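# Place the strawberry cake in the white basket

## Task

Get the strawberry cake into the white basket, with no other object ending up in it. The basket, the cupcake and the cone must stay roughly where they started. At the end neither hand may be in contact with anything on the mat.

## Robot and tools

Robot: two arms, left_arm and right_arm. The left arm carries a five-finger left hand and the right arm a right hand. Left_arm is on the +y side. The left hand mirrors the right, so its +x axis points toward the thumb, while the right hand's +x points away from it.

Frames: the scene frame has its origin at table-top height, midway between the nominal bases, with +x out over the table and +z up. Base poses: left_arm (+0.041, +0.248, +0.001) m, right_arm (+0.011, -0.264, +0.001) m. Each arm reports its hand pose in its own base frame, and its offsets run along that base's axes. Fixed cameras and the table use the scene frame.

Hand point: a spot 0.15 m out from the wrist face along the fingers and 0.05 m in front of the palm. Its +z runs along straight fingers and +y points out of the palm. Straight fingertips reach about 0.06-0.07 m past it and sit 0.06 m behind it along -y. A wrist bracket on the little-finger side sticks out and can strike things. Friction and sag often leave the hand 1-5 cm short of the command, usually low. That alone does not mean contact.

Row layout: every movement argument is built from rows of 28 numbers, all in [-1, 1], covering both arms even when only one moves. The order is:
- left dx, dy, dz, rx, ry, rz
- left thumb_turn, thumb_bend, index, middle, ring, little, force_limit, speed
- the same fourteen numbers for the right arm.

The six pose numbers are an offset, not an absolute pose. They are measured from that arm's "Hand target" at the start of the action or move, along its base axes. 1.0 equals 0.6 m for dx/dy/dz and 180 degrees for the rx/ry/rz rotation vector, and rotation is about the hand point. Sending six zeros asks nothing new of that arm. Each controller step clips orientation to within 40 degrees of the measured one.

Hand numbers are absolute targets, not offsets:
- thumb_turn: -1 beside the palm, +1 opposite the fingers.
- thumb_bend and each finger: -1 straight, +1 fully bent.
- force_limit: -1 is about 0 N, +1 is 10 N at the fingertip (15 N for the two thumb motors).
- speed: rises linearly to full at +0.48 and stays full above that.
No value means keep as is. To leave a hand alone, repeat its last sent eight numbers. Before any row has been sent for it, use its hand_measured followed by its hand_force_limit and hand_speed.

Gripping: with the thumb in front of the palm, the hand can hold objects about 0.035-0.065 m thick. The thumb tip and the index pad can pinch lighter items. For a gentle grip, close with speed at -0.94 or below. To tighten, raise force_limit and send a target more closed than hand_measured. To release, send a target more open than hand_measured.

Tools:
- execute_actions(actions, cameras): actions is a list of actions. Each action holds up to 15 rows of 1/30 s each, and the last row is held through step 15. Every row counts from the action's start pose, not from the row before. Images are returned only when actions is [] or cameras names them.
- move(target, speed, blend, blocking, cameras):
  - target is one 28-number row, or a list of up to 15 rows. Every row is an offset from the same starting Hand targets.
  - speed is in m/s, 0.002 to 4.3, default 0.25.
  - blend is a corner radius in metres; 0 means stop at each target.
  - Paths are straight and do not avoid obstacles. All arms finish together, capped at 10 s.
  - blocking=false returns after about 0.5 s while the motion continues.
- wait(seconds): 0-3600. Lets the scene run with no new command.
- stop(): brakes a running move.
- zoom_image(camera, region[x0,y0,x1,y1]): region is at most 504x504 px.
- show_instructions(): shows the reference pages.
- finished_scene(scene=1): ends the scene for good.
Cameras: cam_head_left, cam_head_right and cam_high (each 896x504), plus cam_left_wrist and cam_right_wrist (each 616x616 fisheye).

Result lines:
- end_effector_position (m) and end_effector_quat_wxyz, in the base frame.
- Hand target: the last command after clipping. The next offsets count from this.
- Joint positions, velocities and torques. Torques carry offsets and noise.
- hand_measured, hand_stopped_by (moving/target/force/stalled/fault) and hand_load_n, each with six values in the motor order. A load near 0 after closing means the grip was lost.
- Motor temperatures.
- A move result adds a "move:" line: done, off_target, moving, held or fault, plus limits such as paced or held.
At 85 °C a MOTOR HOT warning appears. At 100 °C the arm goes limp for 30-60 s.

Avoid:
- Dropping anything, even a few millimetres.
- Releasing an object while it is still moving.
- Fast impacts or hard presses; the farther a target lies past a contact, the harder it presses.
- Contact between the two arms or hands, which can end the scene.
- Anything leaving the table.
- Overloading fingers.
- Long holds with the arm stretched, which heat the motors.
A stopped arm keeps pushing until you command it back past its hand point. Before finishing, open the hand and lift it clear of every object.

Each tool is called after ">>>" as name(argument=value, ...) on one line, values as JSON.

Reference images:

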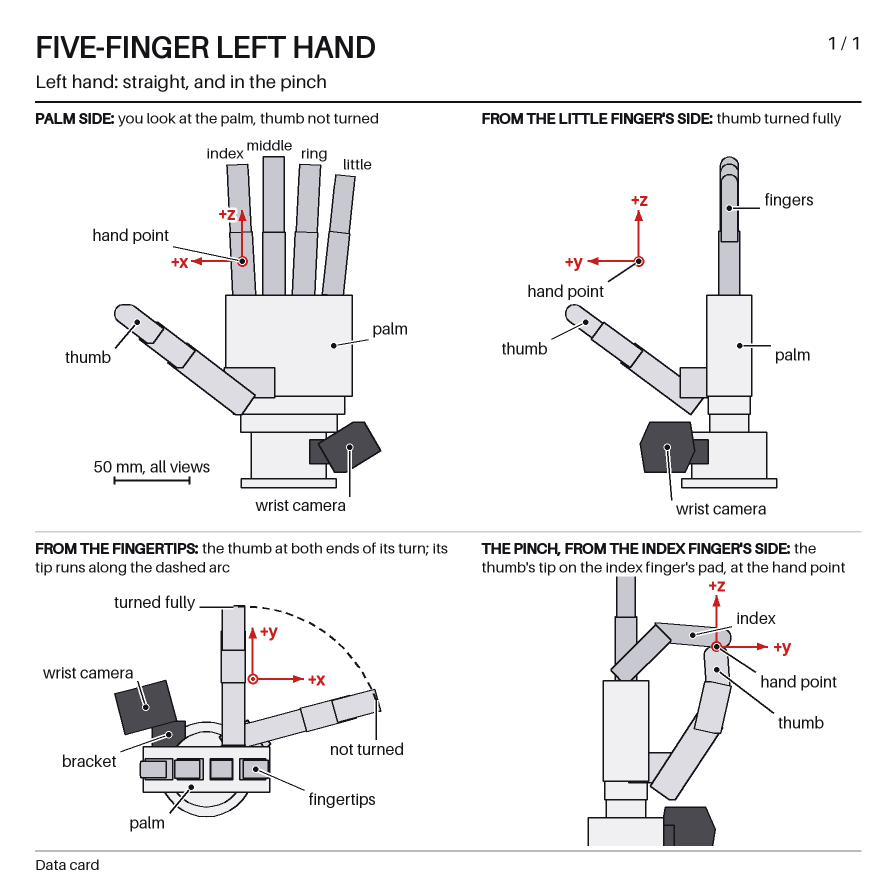

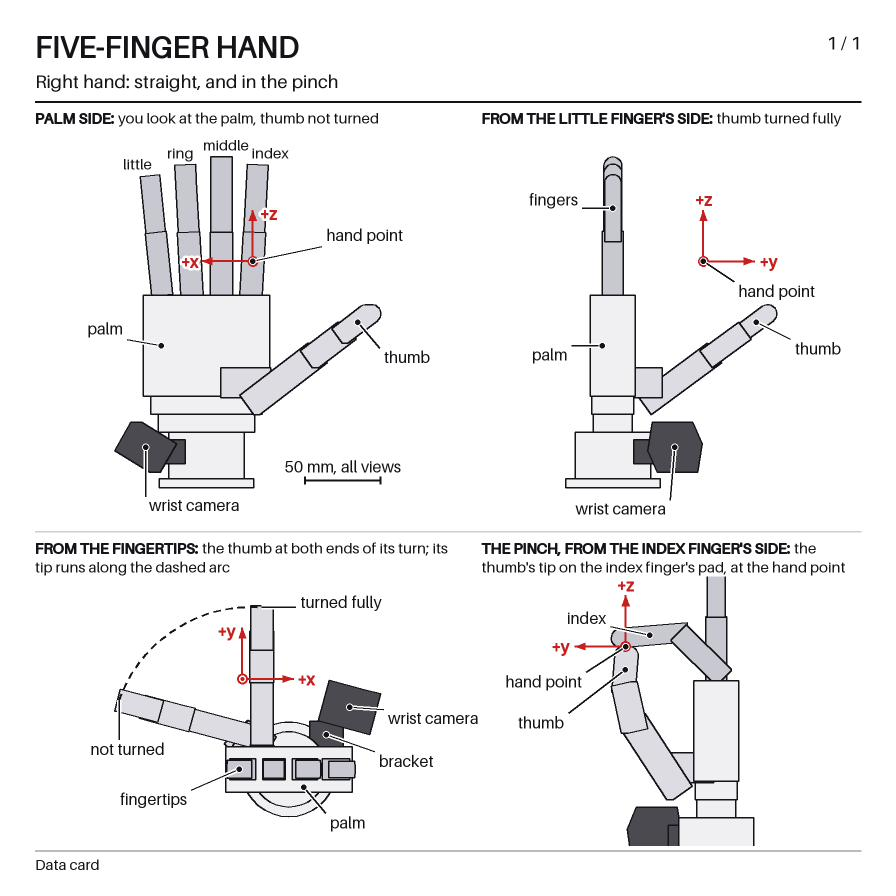

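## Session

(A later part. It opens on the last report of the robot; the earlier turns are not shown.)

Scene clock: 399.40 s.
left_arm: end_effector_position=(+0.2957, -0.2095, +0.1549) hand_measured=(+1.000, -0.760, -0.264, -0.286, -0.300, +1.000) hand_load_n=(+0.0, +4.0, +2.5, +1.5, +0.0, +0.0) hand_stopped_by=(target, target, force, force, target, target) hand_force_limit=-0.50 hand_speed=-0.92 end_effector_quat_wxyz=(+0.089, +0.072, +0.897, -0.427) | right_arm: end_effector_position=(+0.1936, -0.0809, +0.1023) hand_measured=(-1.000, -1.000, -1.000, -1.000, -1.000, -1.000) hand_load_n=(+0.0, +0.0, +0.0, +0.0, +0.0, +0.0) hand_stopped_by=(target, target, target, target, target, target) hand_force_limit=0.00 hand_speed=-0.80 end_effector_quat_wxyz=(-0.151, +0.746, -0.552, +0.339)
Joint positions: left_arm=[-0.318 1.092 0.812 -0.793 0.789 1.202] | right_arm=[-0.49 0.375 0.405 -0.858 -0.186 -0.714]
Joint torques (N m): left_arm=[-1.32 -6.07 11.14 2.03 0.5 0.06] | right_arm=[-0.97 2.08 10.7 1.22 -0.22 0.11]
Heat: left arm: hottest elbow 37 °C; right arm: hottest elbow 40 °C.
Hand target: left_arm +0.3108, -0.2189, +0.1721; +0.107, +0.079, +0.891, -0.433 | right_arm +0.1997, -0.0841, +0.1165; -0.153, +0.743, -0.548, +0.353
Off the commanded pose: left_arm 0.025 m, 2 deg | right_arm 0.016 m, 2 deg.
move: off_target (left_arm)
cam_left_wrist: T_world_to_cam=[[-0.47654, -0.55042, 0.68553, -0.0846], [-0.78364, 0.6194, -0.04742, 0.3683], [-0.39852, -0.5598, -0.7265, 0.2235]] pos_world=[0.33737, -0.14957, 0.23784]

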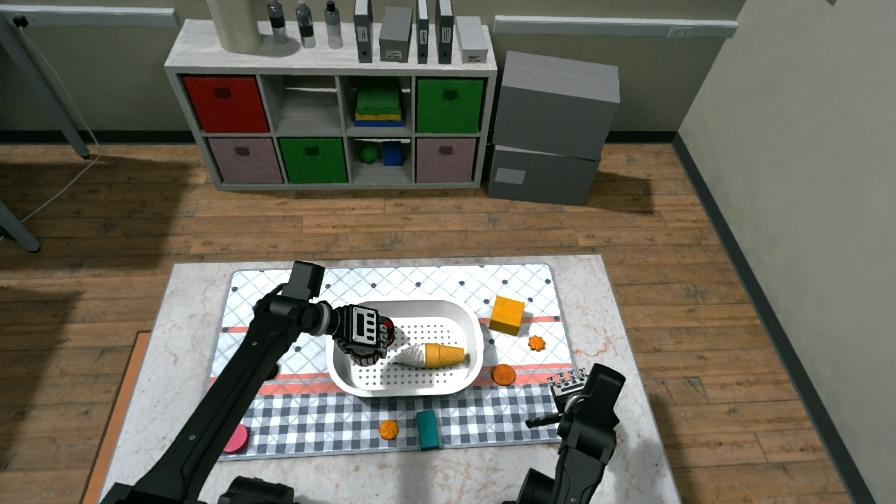

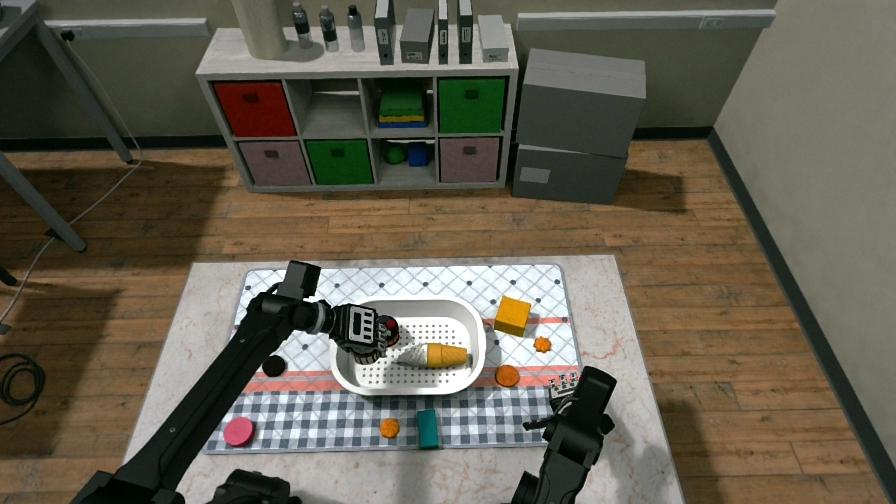

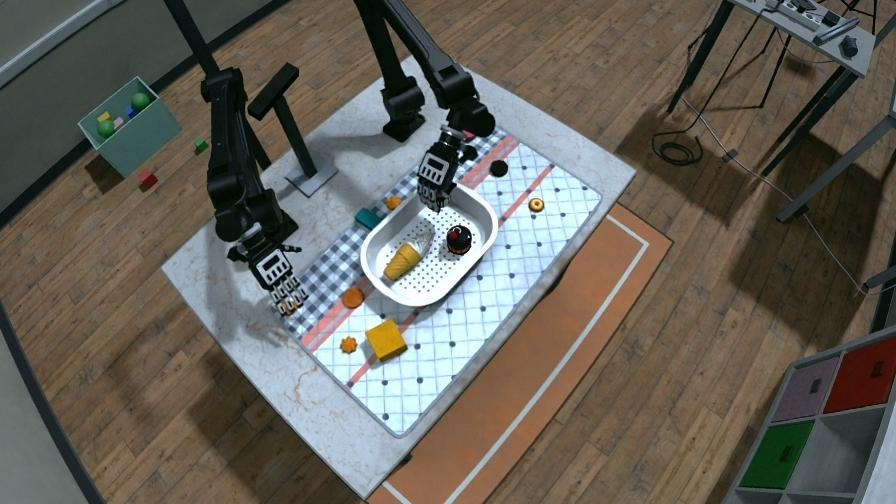

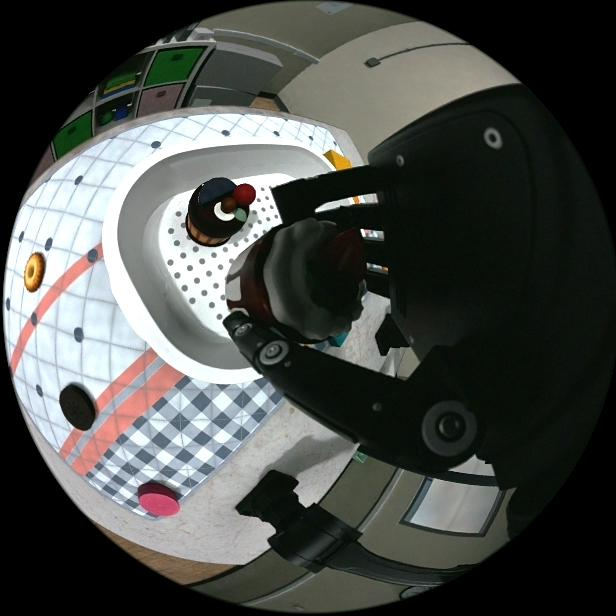

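>>> move(target=[[0.006, 0.003, 0.02, 0, 0, 0, 1.0, -0.76, 0.0, 0.0, -0.3, 1.0, -0.5, -0.92, 0, 0, 0, 0, 0, 0, -1, -1, -1, -1, -1, -1, 0.0, -0.8],[0.006, 0.003, -0.155, 0, 0, 0, 1.0, -0.76, 0.0, 0.0, -0.3, 1.0, -0.5, -0.92, 0, 0, 0, 0, 0, 0, -1, -1, -1, -1, -1, -1, 0.0, -0.8]], speed=0.08, blend=[0.008, 0], cameras=["cam_head_left","cam_head_right","cam_high","cam_left_wrist"])

>>> zoom_image(camera="cam_high", region=[370, 130, 510, 290])

>>> zoom_image(camera="cam_head_left", region=[320, 290, 440, 410])

>>> zoom_image(camera="cam_left_wrist", region=[100, 100, 400, 400])

Scene clock: 428.73 s.
left_arm: end_effector_position=(+0.3100, -0.2142, +0.0786) hand_measured=(+1.000, -0.760, -0.264, -0.286, -0.300, +1.000) hand_load_n=(+0.0, +4.0, +2.5, +1.0, +0.0, +0.0) hand_stopped_by=(target, target, force, force, target, target) hand_force_limit=-0.50 hand_speed=-0.92 end_effector_quat_wxyz=(+0.102, +0.077, +0.893, -0.431) | right_arm: end_effector_position=(+0.1936, -0.0809, +0.1023) hand_measured=(-1.000, -1.000, -1.000, -1.000, -1.000, -1.000) hand_load_n=(-0.5, +0.0, +0.0, -0.5, +0.0, +0.0) hand_stopped_by=(target, target, target, target, target, target) hand_force_limit=0.00 hand_speed=-0.80 end_effector_quat_wxyz=(-0.151, +0.746, -0.552, +0.339)
Joint positions: left_arm=[-0.318 1.217 0.679 -0.504 0.789 1.201] | right_arm=[-0.49 0.375 0.405 -0.858 -0.186 -0.714]
Joint torques (N m): left_arm=[-0.62 -6.77 7.56 2.07 0.62 0.13] | right_arm=[-0.85 2.02 10.7 1.21 -0.21 0.11]
Motor temperatures (°C): left_arm=[25 28 43 26 28 24] | right_arm=[26 24 40 25 28 27]
Heat: left arm: hottest elbow 43 °C; right arm: hottest elbow 40 °C.
Hand target: left_arm +0.3143, -0.2171, +0.0791; +0.107, +0.079, +0.891, -0.433 | right_arm +0.1997, -0.0841, +0.1165; -0.153, +0.743, -0.548, +0.353
Off the commanded pose: left_arm 0.005 m, 1 deg | right_arm 0.016 m, 2 deg.
move: done; blend cut to 0.0063 m at target 1
cam_left_wrist: T_world_to_cam=[[-0.49616, -0.54392, 0.67674, -0.01989], [-0.78209, 0.61847, -0.07632, 0.38043], [-0.37703, -0.56714, -0.73226, 0.1633]] pos_world=[0.34923, -0.15349, 0.16207]

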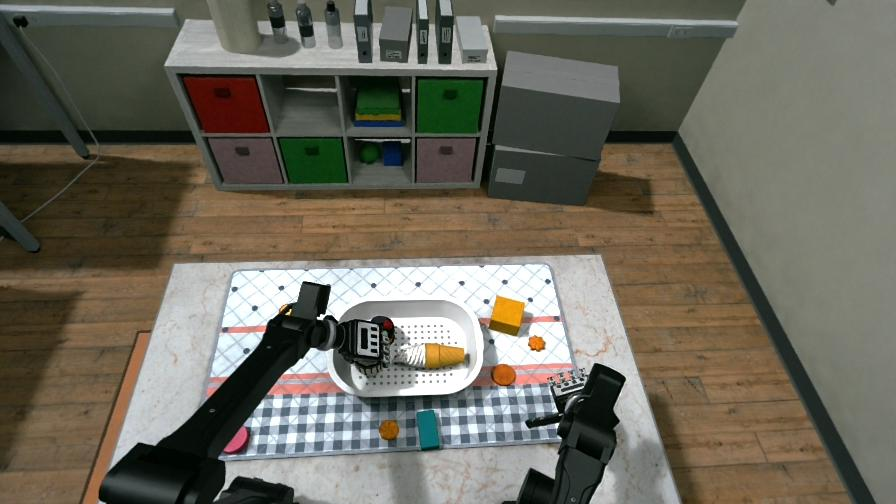

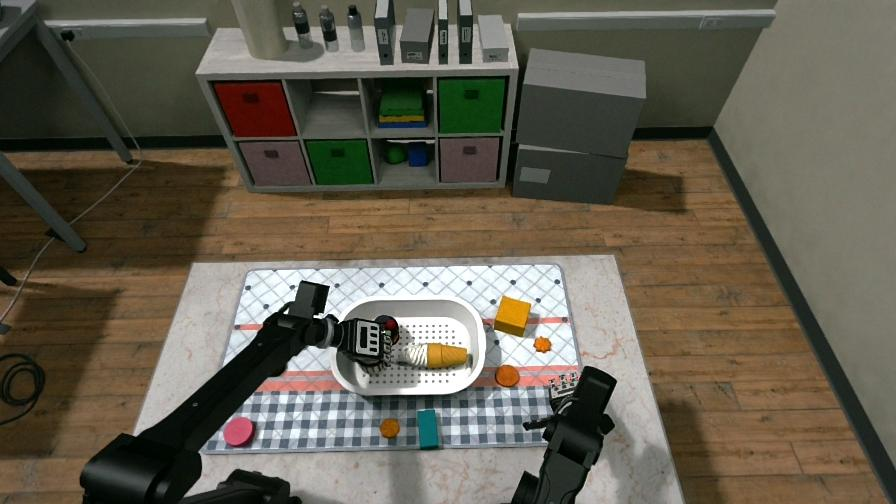

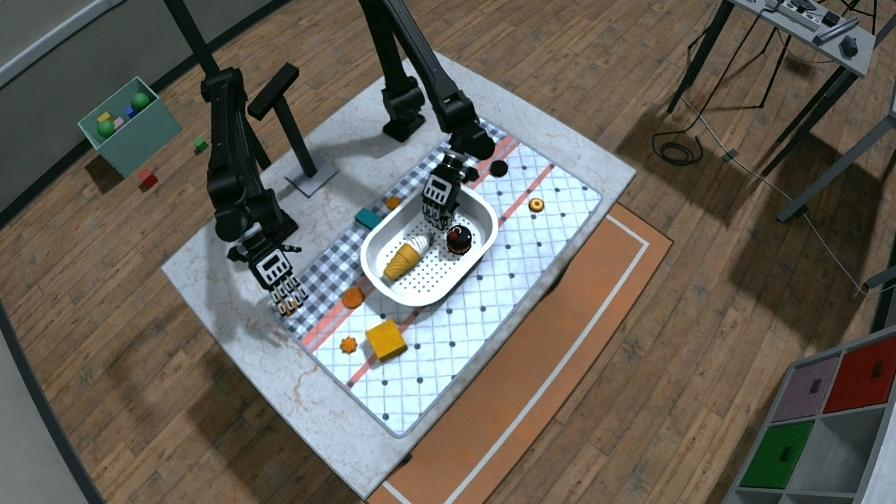

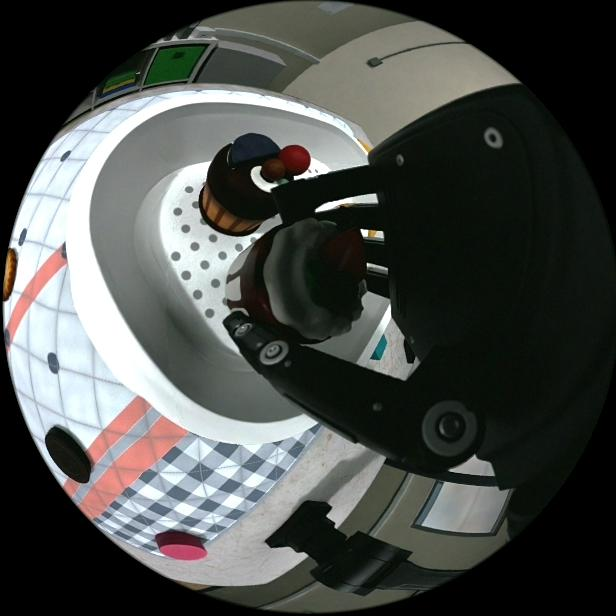

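Scaled by 3.150 from the camera's image (finer frame: 1280x720).

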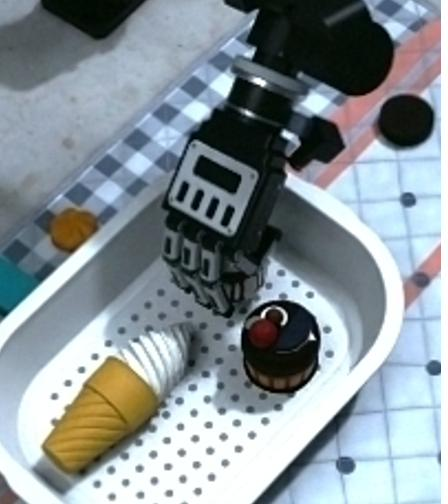

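Scaled by 4.200 from the camera's image (finer frame: 1280x720).

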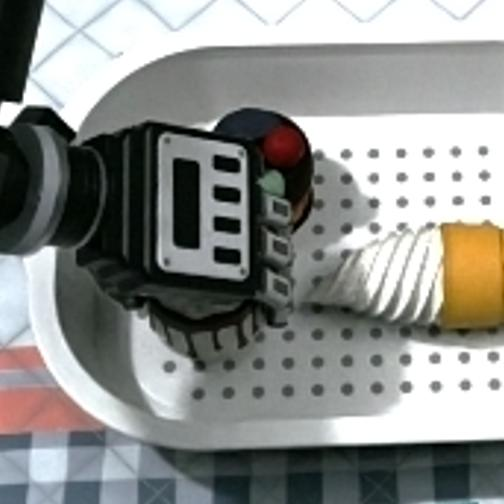

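Scaled by 1.680 from the camera's image (finer frame: 880x880).

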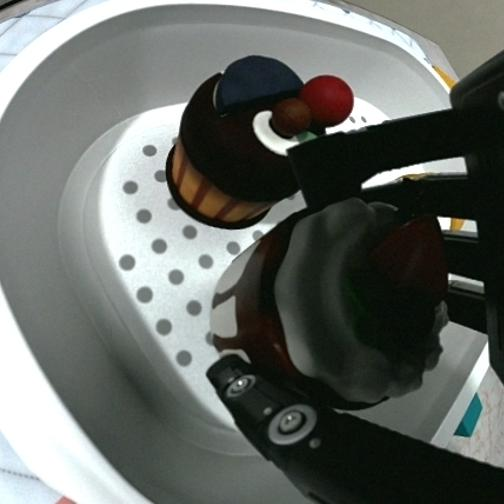

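>>> move(target=[-0.004, -0.002, -0.0485, 0, 0, 0, 1.0, -0.76, 0.0, 0.0, -0.6, 1.0, -0.5, -0.92, 0, 0, 0, 0, 0, 0, -1, -1, -1, -1, -1, -1, 0.0, -0.8], speed=0.04, cameras=["cam_head_left","cam_head_right","cam_high","cam_left_wrist"])

>>> zoom_image(camera="cam_high", region=[400, 170, 490, 270])

>>> zoom_image(camera="cam_head_left", region=[320, 290, 440, 410])

>>> zoom_image(camera="cam_left_wrist", region=[100, 100, 400, 400])

Scene clock: 447.87 s.
left_arm: end_effector_position=(+0.3104, -0.2143, +0.0519) hand_measured=(+1.000, -0.762, -0.264, -0.286, -0.600, +1.000) hand_load_n=(+0.0, +4.0, +2.5, +1.0, +0.0, +0.0) hand_stopped_by=(target, target, force, force, target, target) hand_force_limit=-0.50 hand_speed=-0.92 end_effector_quat_wxyz=(+0.107, +0.079, +0.892, -0.432) | right_arm: end_effector_position=(+0.1936, -0.0809, +0.1023) hand_measured=(-1.000, -1.000, -1.000, -1.000, -1.000, -1.000) hand_load_n=(+0.0, +0.0, +0.0, +0.0, +0.0, +0.0) hand_stopped_by=(target, target, target, target, target, target) hand_force_limit=0.00 hand_speed=-0.80 end_effector_quat_wxyz=(-0.151, +0.746, -0.552, +0.339)
Joint positions: left_arm=[-0.318 1.265 0.631 -0.398 0.789 1.201] | right_arm=[-0.49 0.375 0.405 -0.858 -0.186 -0.714]
Joint torques (N m): left_arm=[-1.14 -6.71 6.95 2.1 0.51 0.08] | right_arm=[-0.97 2.02 10.7 1.25 -0.22 0.11]
Heat: left arm: hottest elbow 39 °C; right arm: hottest elbow 41 °C.
Hand target: left_arm +0.3119, -0.2183, +0.0500; +0.107, +0.079, +0.891, -0.433 | right_arm +0.1997, -0.0841, +0.1165; -0.153, +0.743, -0.548, +0.353
Off the commanded pose: left_arm 0.005 m, 0 deg | right_arm 0.016 m, 2 deg.
move: done
cam_left_wrist: T_world_to_cam=[[-0.50301, -0.54165, 0.67349, 0.00102], [-0.78126, 0.61821, -0.0863, 0.379], [-0.36962, -0.56958, -0.73414, 0.14107]] pos_world=[0.34875, -0.1534, 0.13559]

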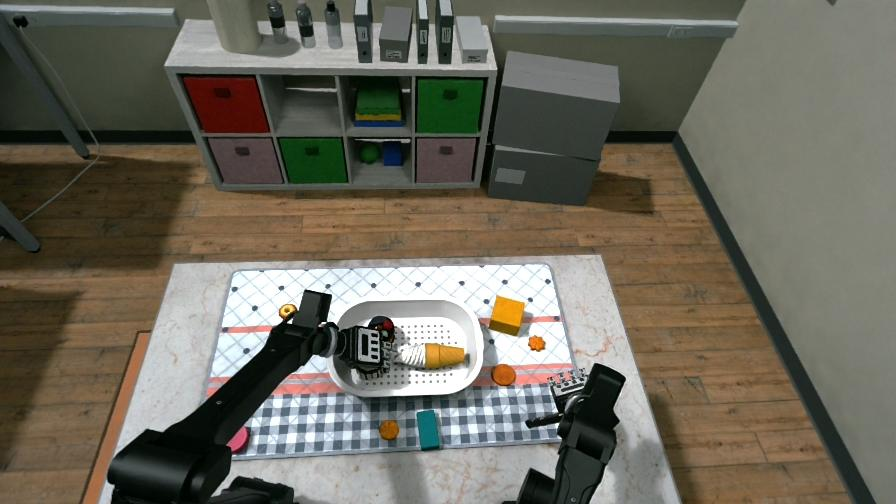

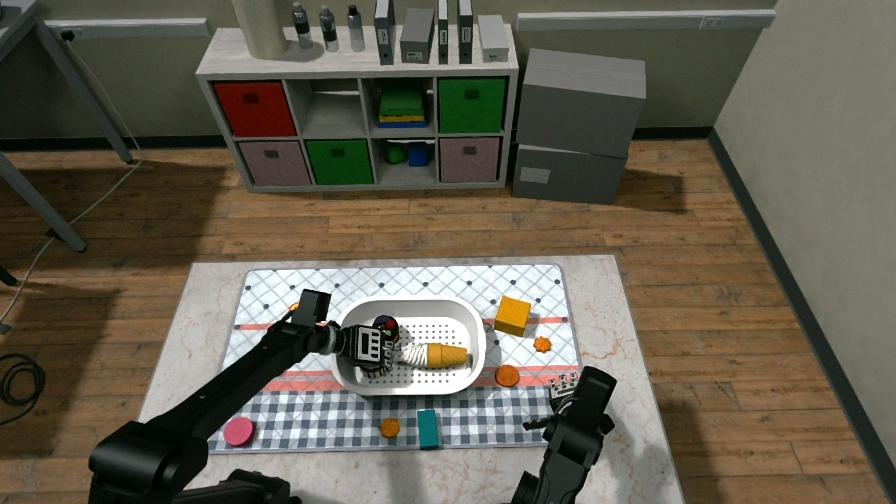

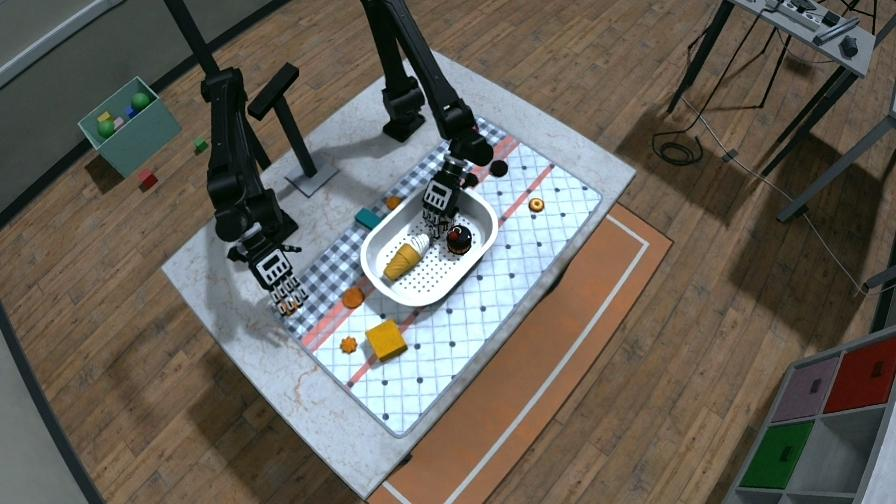

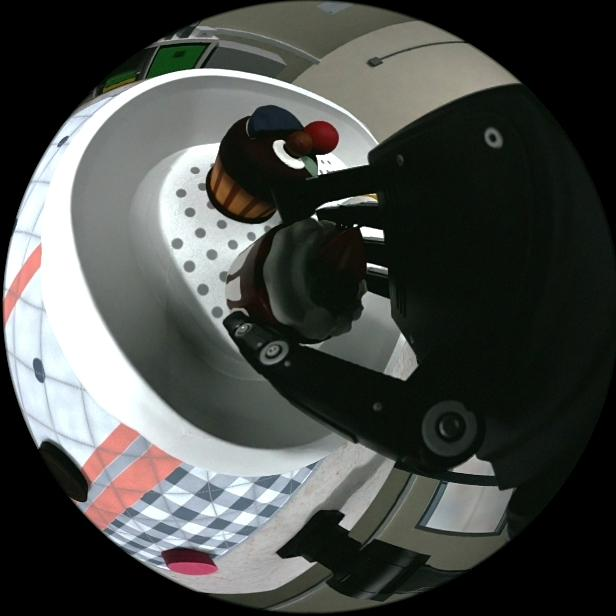

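Scaled by 5.040 from the camera's image (finer frame: 1280x720).

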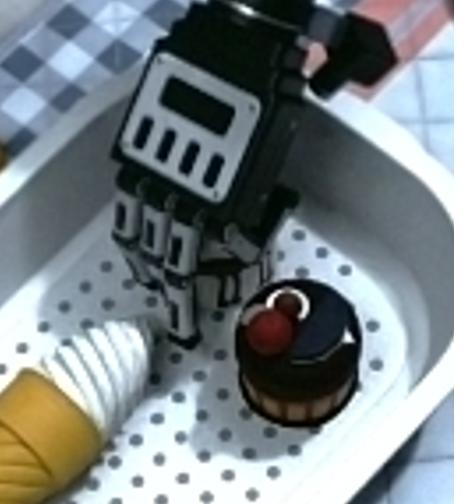

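Scaled by 4.200 from the camera's image (finer frame: 1280x720).

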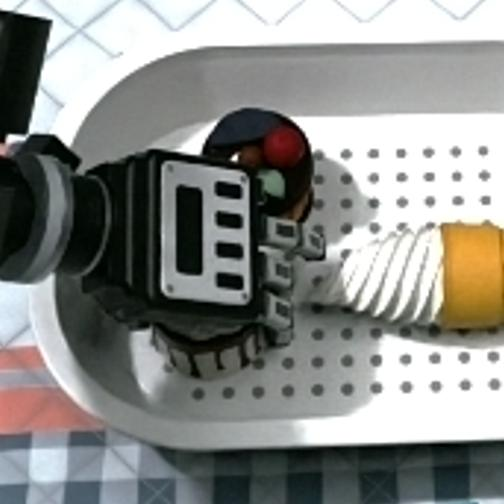

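Scaled by 1.680 from the camera's image (finer frame: 880x880).

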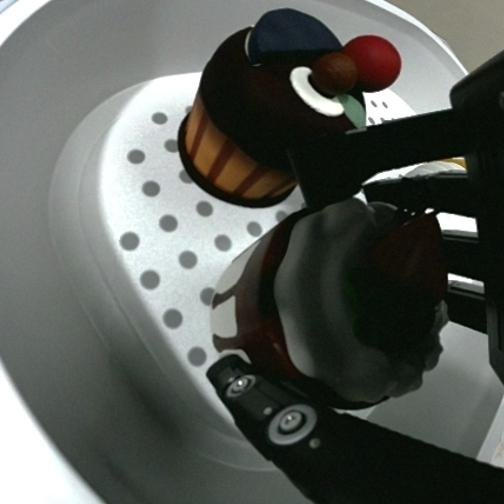

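>>> move(target=[0, 0, -0.010, 0, 0, 0, 1.0, -0.76, 0.0, 0.0, -0.6, 1.0, -0.5, -0.92, 0, 0, 0, 0, 0, 0, -1, -1, -1, -1, -1, -1, 0.0, -0.8], speed=0.03, cameras=["cam_head_left","cam_head_right","cam_high","cam_left_wrist"])

>>> zoom_image(camera="cam_high", region=[400, 170, 490, 270])

>>> zoom_image(camera="cam_left_wrist", region=[100, 100, 400, 400])

Scene clock: 452.30 s.
left_arm: end_effector_position=(+0.3132, -0.2153, +0.0511) hand_measured=(+1.000, -0.762, -0.264, -0.286, -0.600, +1.000) hand_load_n=(+0.0, +4.0, +2.5, +1.5, +0.0, +0.0) hand_stopped_by=(target, target, force, force, target, target) hand_force_limit=-0.50 hand_speed=-0.92 end_effector_quat_wxyz=(+0.112, +0.081, +0.891, -0.433) | right_arm: end_effector_position=(+0.1936, -0.0809, +0.1023) hand_measured=(-1.000, -1.000, -1.000, -1.000, -1.000, -1.000) hand_load_n=(+0.0, +0.0, +0.0, +0.0, +0.0, +0.0) hand_stopped_by=(target, target, target, target, target, target) hand_force_limit=0.00 hand_speed=-0.80 end_effector_quat_wxyz=(-0.151, +0.746, -0.552, +0.339)
Joint positions: left_arm=[-0.318 1.268 0.628 -0.377 0.789 1.199] | right_arm=[-0.49 0.375 0.405 -0.858 -0.186 -0.714]
Joint torques (N m): left_arm=[-1.08 -6.01 6.53 2.15 0.51 0.11] | right_arm=[-0.91 2.08 10.7 1.22 -0.22 0.11]
Heat: left arm: hottest elbow 39 °C; right arm: hottest elbow 41 °C.
Hand target: left_arm +0.3119, -0.2183, +0.0441; +0.107, +0.079, +0.891, -0.433 | right_arm +0.1997, -0.0841, +0.1165; -0.153, +0.743, -0.548, +0.353
Off the commanded pose: left_arm 0.008 m, 1 deg | right_arm 0.016 m, 2 deg.
move: done
cam_left_wrist: T_world_to_cam=[[-0.51011, -0.53923, 0.67009, 0.00544], [-0.78095, 0.61684, -0.09812, 0.38196], [-0.36043, -0.57336, -0.73577, 0.13737]] pos_world=[0.35058, -0.15391, 0.13491]

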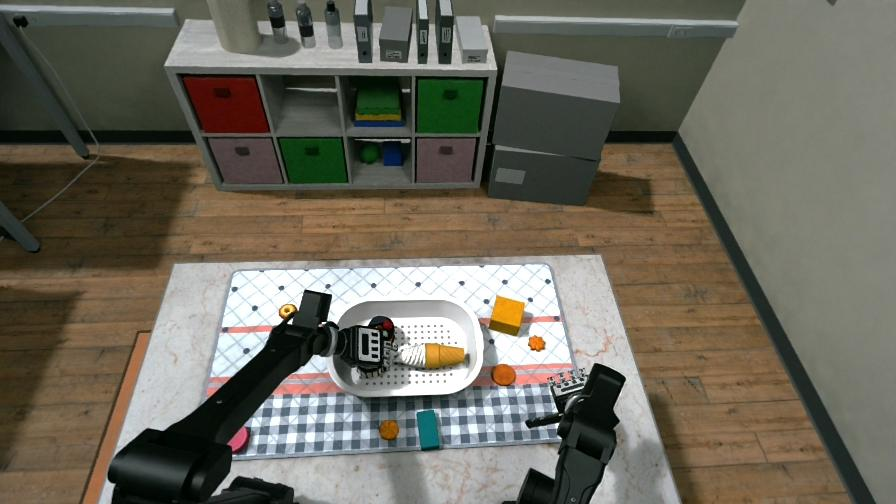

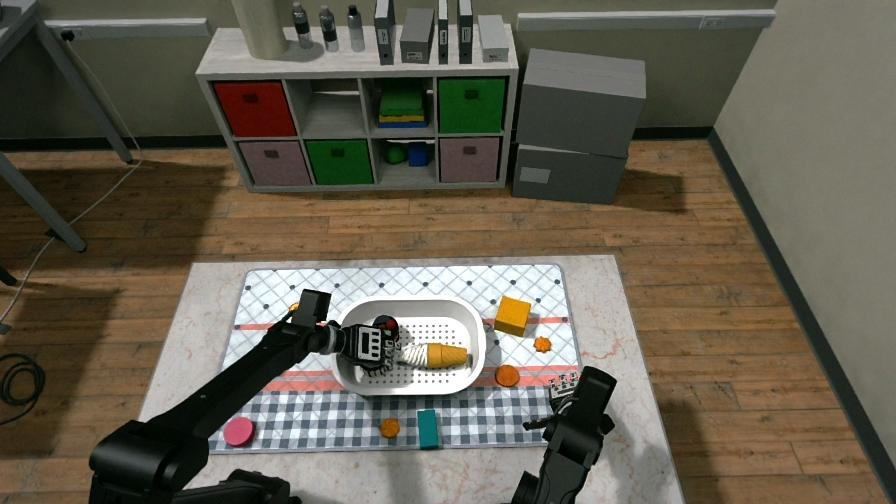

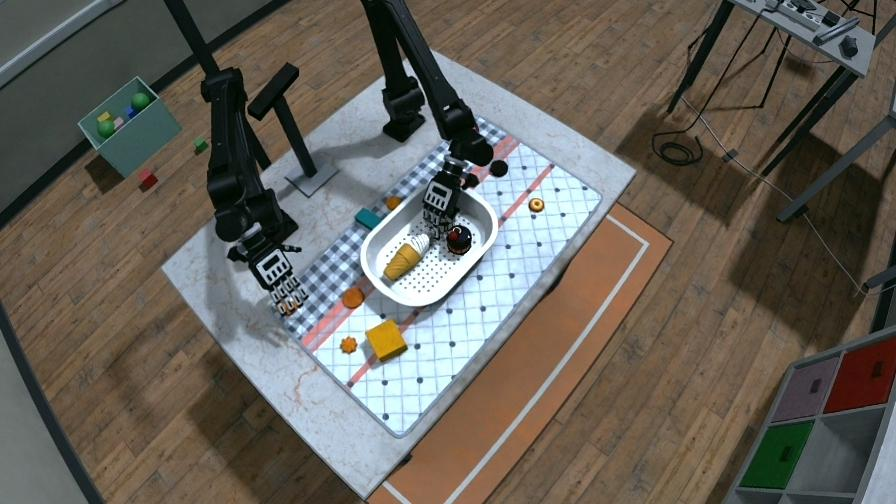

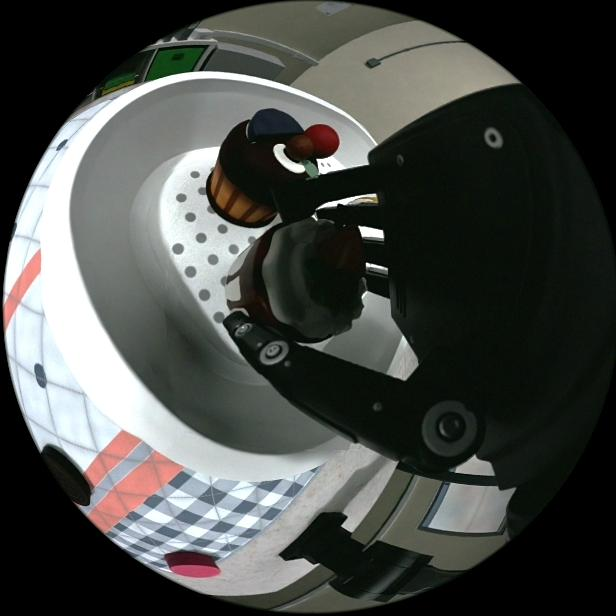

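Scaled by 5.040 from the camera's image (finer frame: 1280x720).

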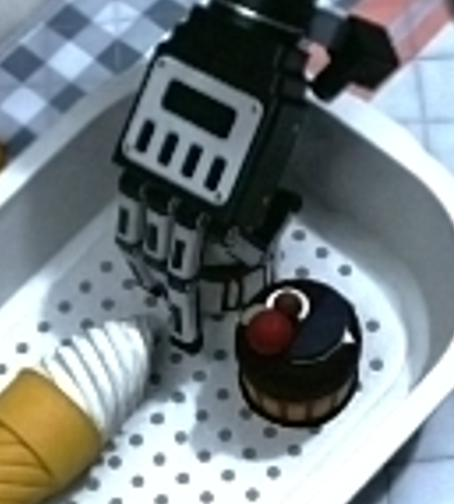

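Scaled by 1.680 from the camera's image (finer frame: 880x880).

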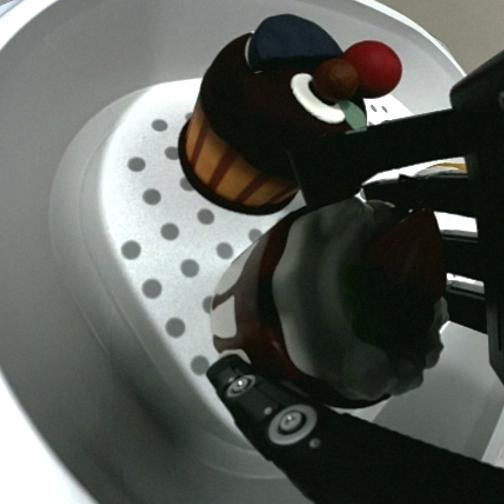

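>>> move(target=[0, 0, -0.010, 0, 0, 0, 1.0, -0.76, 0.0, 0.0, -0.6, 1.0, -0.5, -0.92, 0, 0, 0, 0, 0, 0, -1, -1, -1, -1, -1, -1, 0.0, -0.8], speed=0.03, cameras=["cam_head_left","cam_head_right","cam_high","cam_left_wrist"])

>>> zoom_image(camera="cam_high", region=[400, 170, 490, 270])

>>> zoom_image(camera="cam_left_wrist", region=[100, 100, 400, 400])

Scene clock: 463.73 s.
left_arm: end_effector_position=(+0.3150, -0.2162, +0.0484) hand_measured=(+1.000, -0.762, -0.264, -0.286, -0.600, +1.000) hand_load_n=(+0.0, +4.0, +3.0, +1.0, +0.0, +0.0) hand_stopped_by=(target, target, force, force, target, target) hand_force_limit=-0.50 hand_speed=-0.92 end_effector_quat_wxyz=(+0.116, +0.082, +0.889, -0.435) | right_arm: end_effector_position=(+0.1936, -0.0809, +0.1023) hand_measured=(-1.000, -1.000, -1.000, -1.000, -1.000, -1.000) hand_load_n=(+0.0, +0.0, +0.0, +0.0, +0.0, +0.0) hand_stopped_by=(target, target, target, target, target, target) hand_force_limit=0.00 hand_speed=-0.80 end_effector_quat_wxyz=(-0.151, +0.746, -0.552, +0.339)
Joint positions: left_arm=[-0.318 1.276 0.623 -0.356 0.791 1.198] | right_arm=[-0.49 0.375 0.405 -0.858 -0.186 -0.714]
Joint torques (N m): left_arm=[-1.08 -5.71 6.23 2.13 0.45 0.11] | right_arm=[-1.03 2.02 10.71 1.22 -0.21 0.11]
Motor temperatures (°C): left_arm=[25 28 37 26 28 24] | right_arm=[26 24 41 25 28 27]
Heat: left arm: hottest elbow 37 °C; right arm: hottest elbow 41 °C.
Hand target: left_arm +0.3119, -0.2183, +0.0381; +0.107, +0.079, +0.891, -0.433 | right_arm +0.1997, -0.0841, +0.1165; -0.153, +0.743, -0.548, +0.353
Off the commanded pose: left_arm 0.011 m, 1 deg | right_arm 0.016 m, 2 deg.
move: off_target (left_arm)
cam_left_wrist: T_world_to_cam=[[-0.51492, -0.53636, 0.66871, 0.00985], [-0.78013, 0.61654, -0.10619, 0.38375], [-0.35533, -0.57636, -0.7359, 0.13324]] pos_world=[0.35179, -0.15452, 0.13222]

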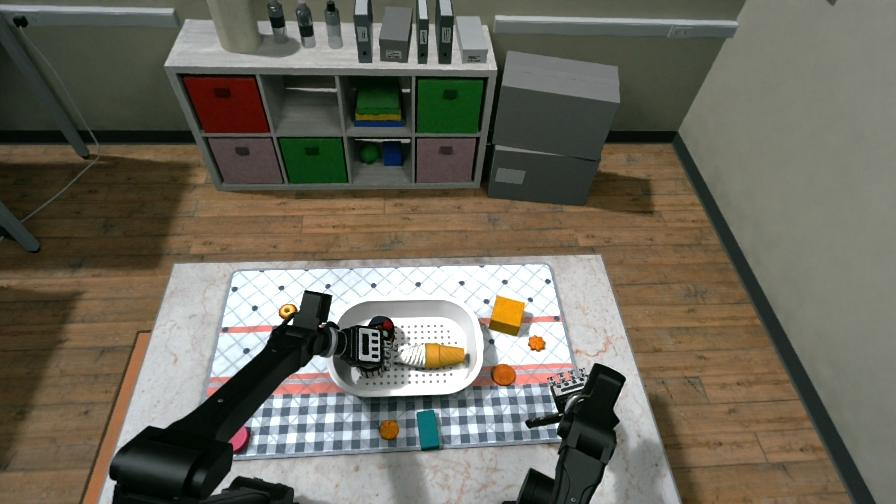

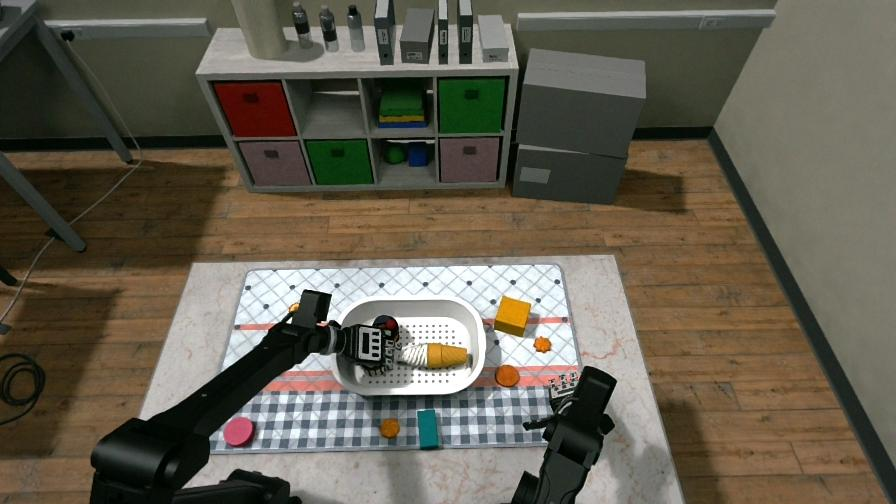

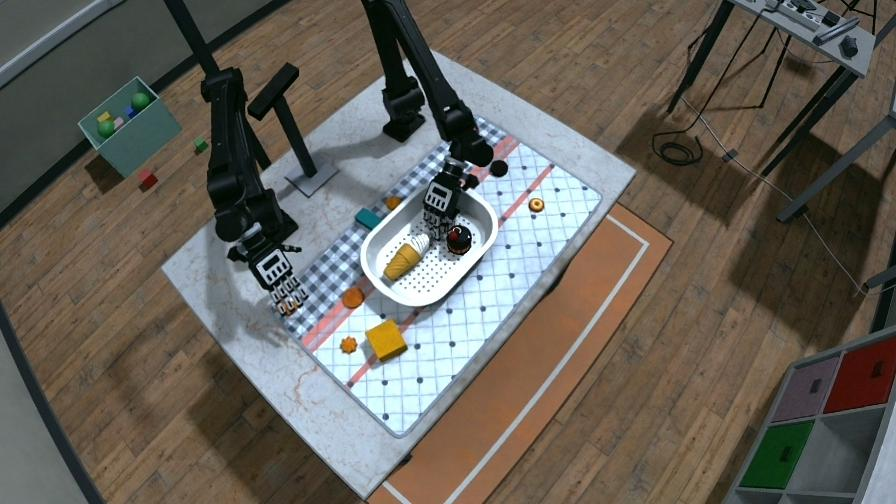

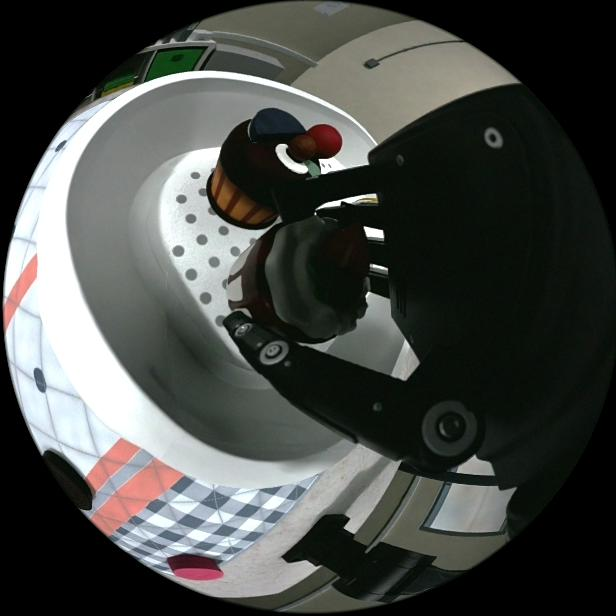

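Scaled by 5.040 from the camera's image (finer frame: 1280x720).

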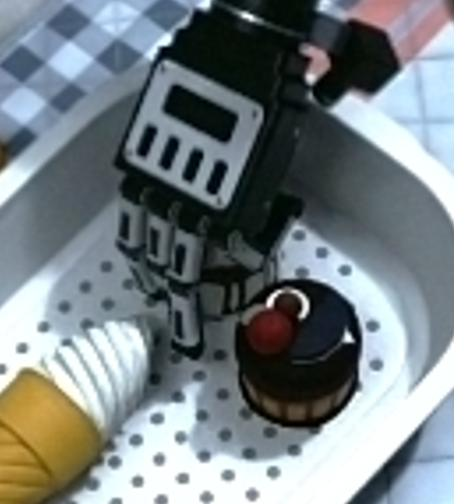

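Scaled by 1.680 from the camera's image (finer frame: 880x880).

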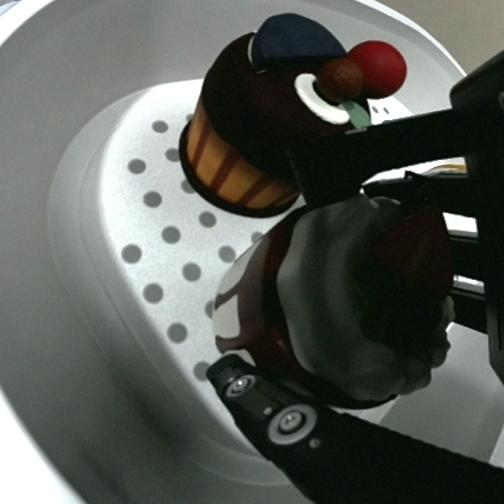

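>>> move(target=[0, 0, 0.0233, 0, 0, 0, 1.0, -0.76, 0.0, 0.0, -0.6, 1.0, -0.5, -0.92, 0, 0, 0, 0, 0, 0, -1, -1, -1, -1, -1, -1, 0.0, -0.8], speed=0.03, cameras=["cam_head_left","cam_high","cam_left_wrist"])

>>> zoom_image(camera="cam_left_wrist", region=[100, 100, 400, 400])

Scene clock: 470.40 s.
left_arm: end_effector_position=(+0.3131, -0.2156, +0.0485) hand_measured=(+1.000, -0.762, -0.264, -0.286, -0.600, +1.000) hand_load_n=(+0.0, +4.0, +3.0, +1.5, +0.0, +0.0) hand_stopped_by=(target, target, force, force, target, target) hand_force_limit=-0.50 hand_speed=-0.92 end_effector_quat_wxyz=(+0.113, +0.081, +0.890, -0.434) | right_arm: end_effector_position=(+0.1936, -0.0809, +0.1023) hand_measured=(-1.000, -1.000, -1.000, -1.000, -1.000, -1.000) hand_load_n=(+0.0, +0.0, +0.0, +0.0, -0.5, +0.0) hand_stopped_by=(target, target, target, target, target, target) hand_force_limit=0.00 hand_speed=-0.80 end_effector_quat_wxyz=(-0.151, +0.746, -0.552, +0.339)
Joint positions: left_arm=[-0.318 1.274 0.623 -0.365 0.791 1.197] | right_arm=[-0.49 0.375 0.405 -0.858 -0.186 -0.714]
Joint torques (N m): left_arm=[-1.14 -7.88 7.69 0.46 0.45 0.1] | right_arm=[-0.97 1.96 10.71 1.24 -0.22 0.11]
Heat: left arm: hottest elbow 36 °C; right arm: hottest elbow 41 °C.
Hand target: left_arm +0.3119, -0.2183, +0.0520; +0.107, +0.079, +0.891, -0.433 | right_arm +0.1997, -0.0841, +0.1165; -0.153, +0.743, -0.548, +0.353
Off the commanded pose: left_arm 0.005 m, 1 deg | right_arm 0.016 m, 2 deg.
move: done
cam_left_wrist: T_world_to_cam=[[-0.51045, -0.53782, 0.67097, 0.0073], [-0.78094, 0.61656, -0.09991, 0.38188], [-0.35996, -0.57498, -0.73473, 0.13482]] pos_world=[0.35048, -0.15401, 0.13231]

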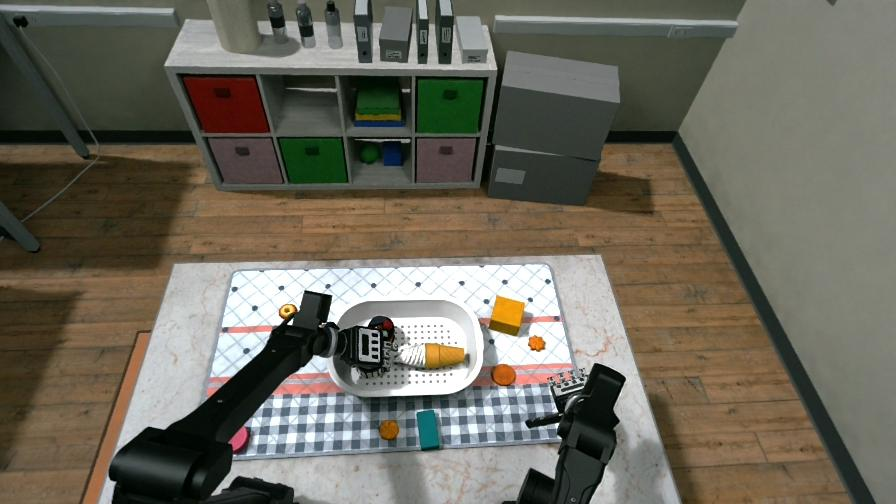

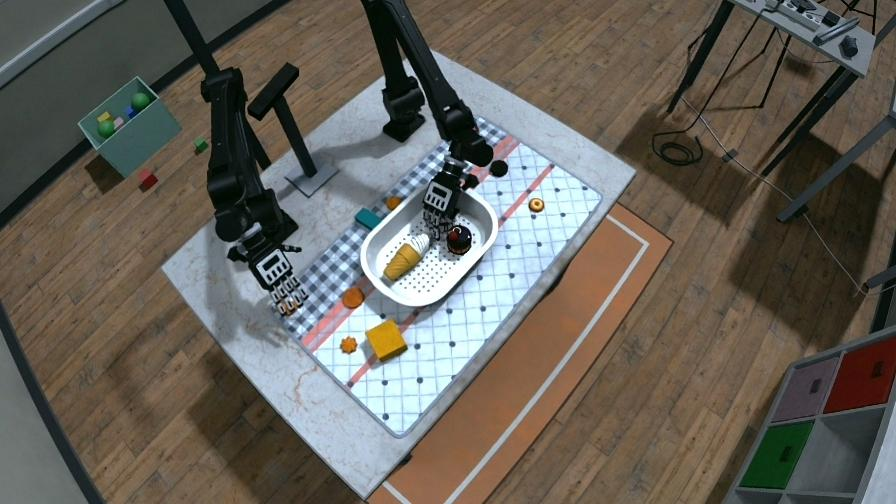

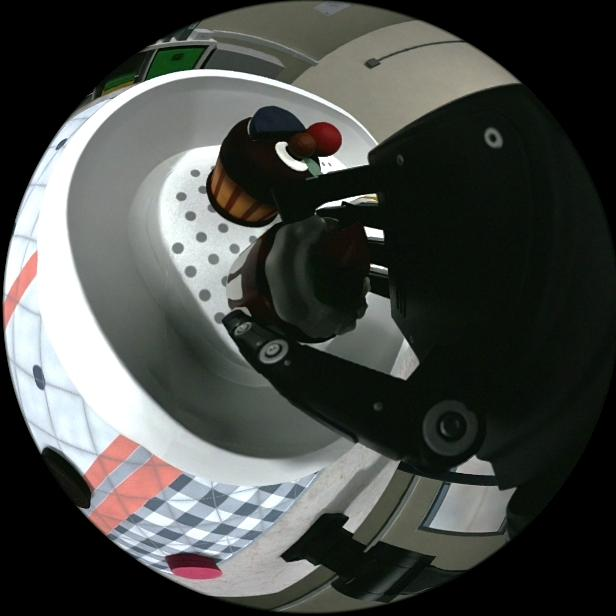

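Scaled by 1.680 from the camera's image (finer frame: 880x880).

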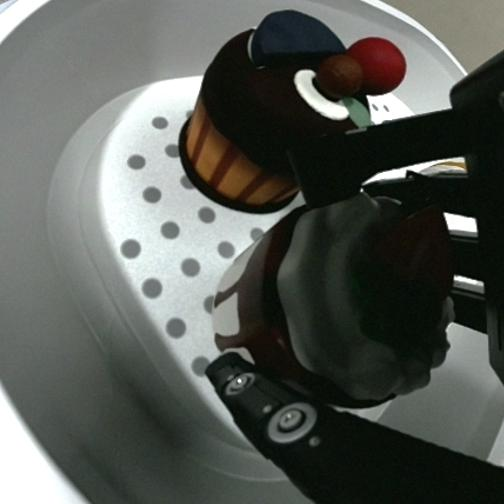

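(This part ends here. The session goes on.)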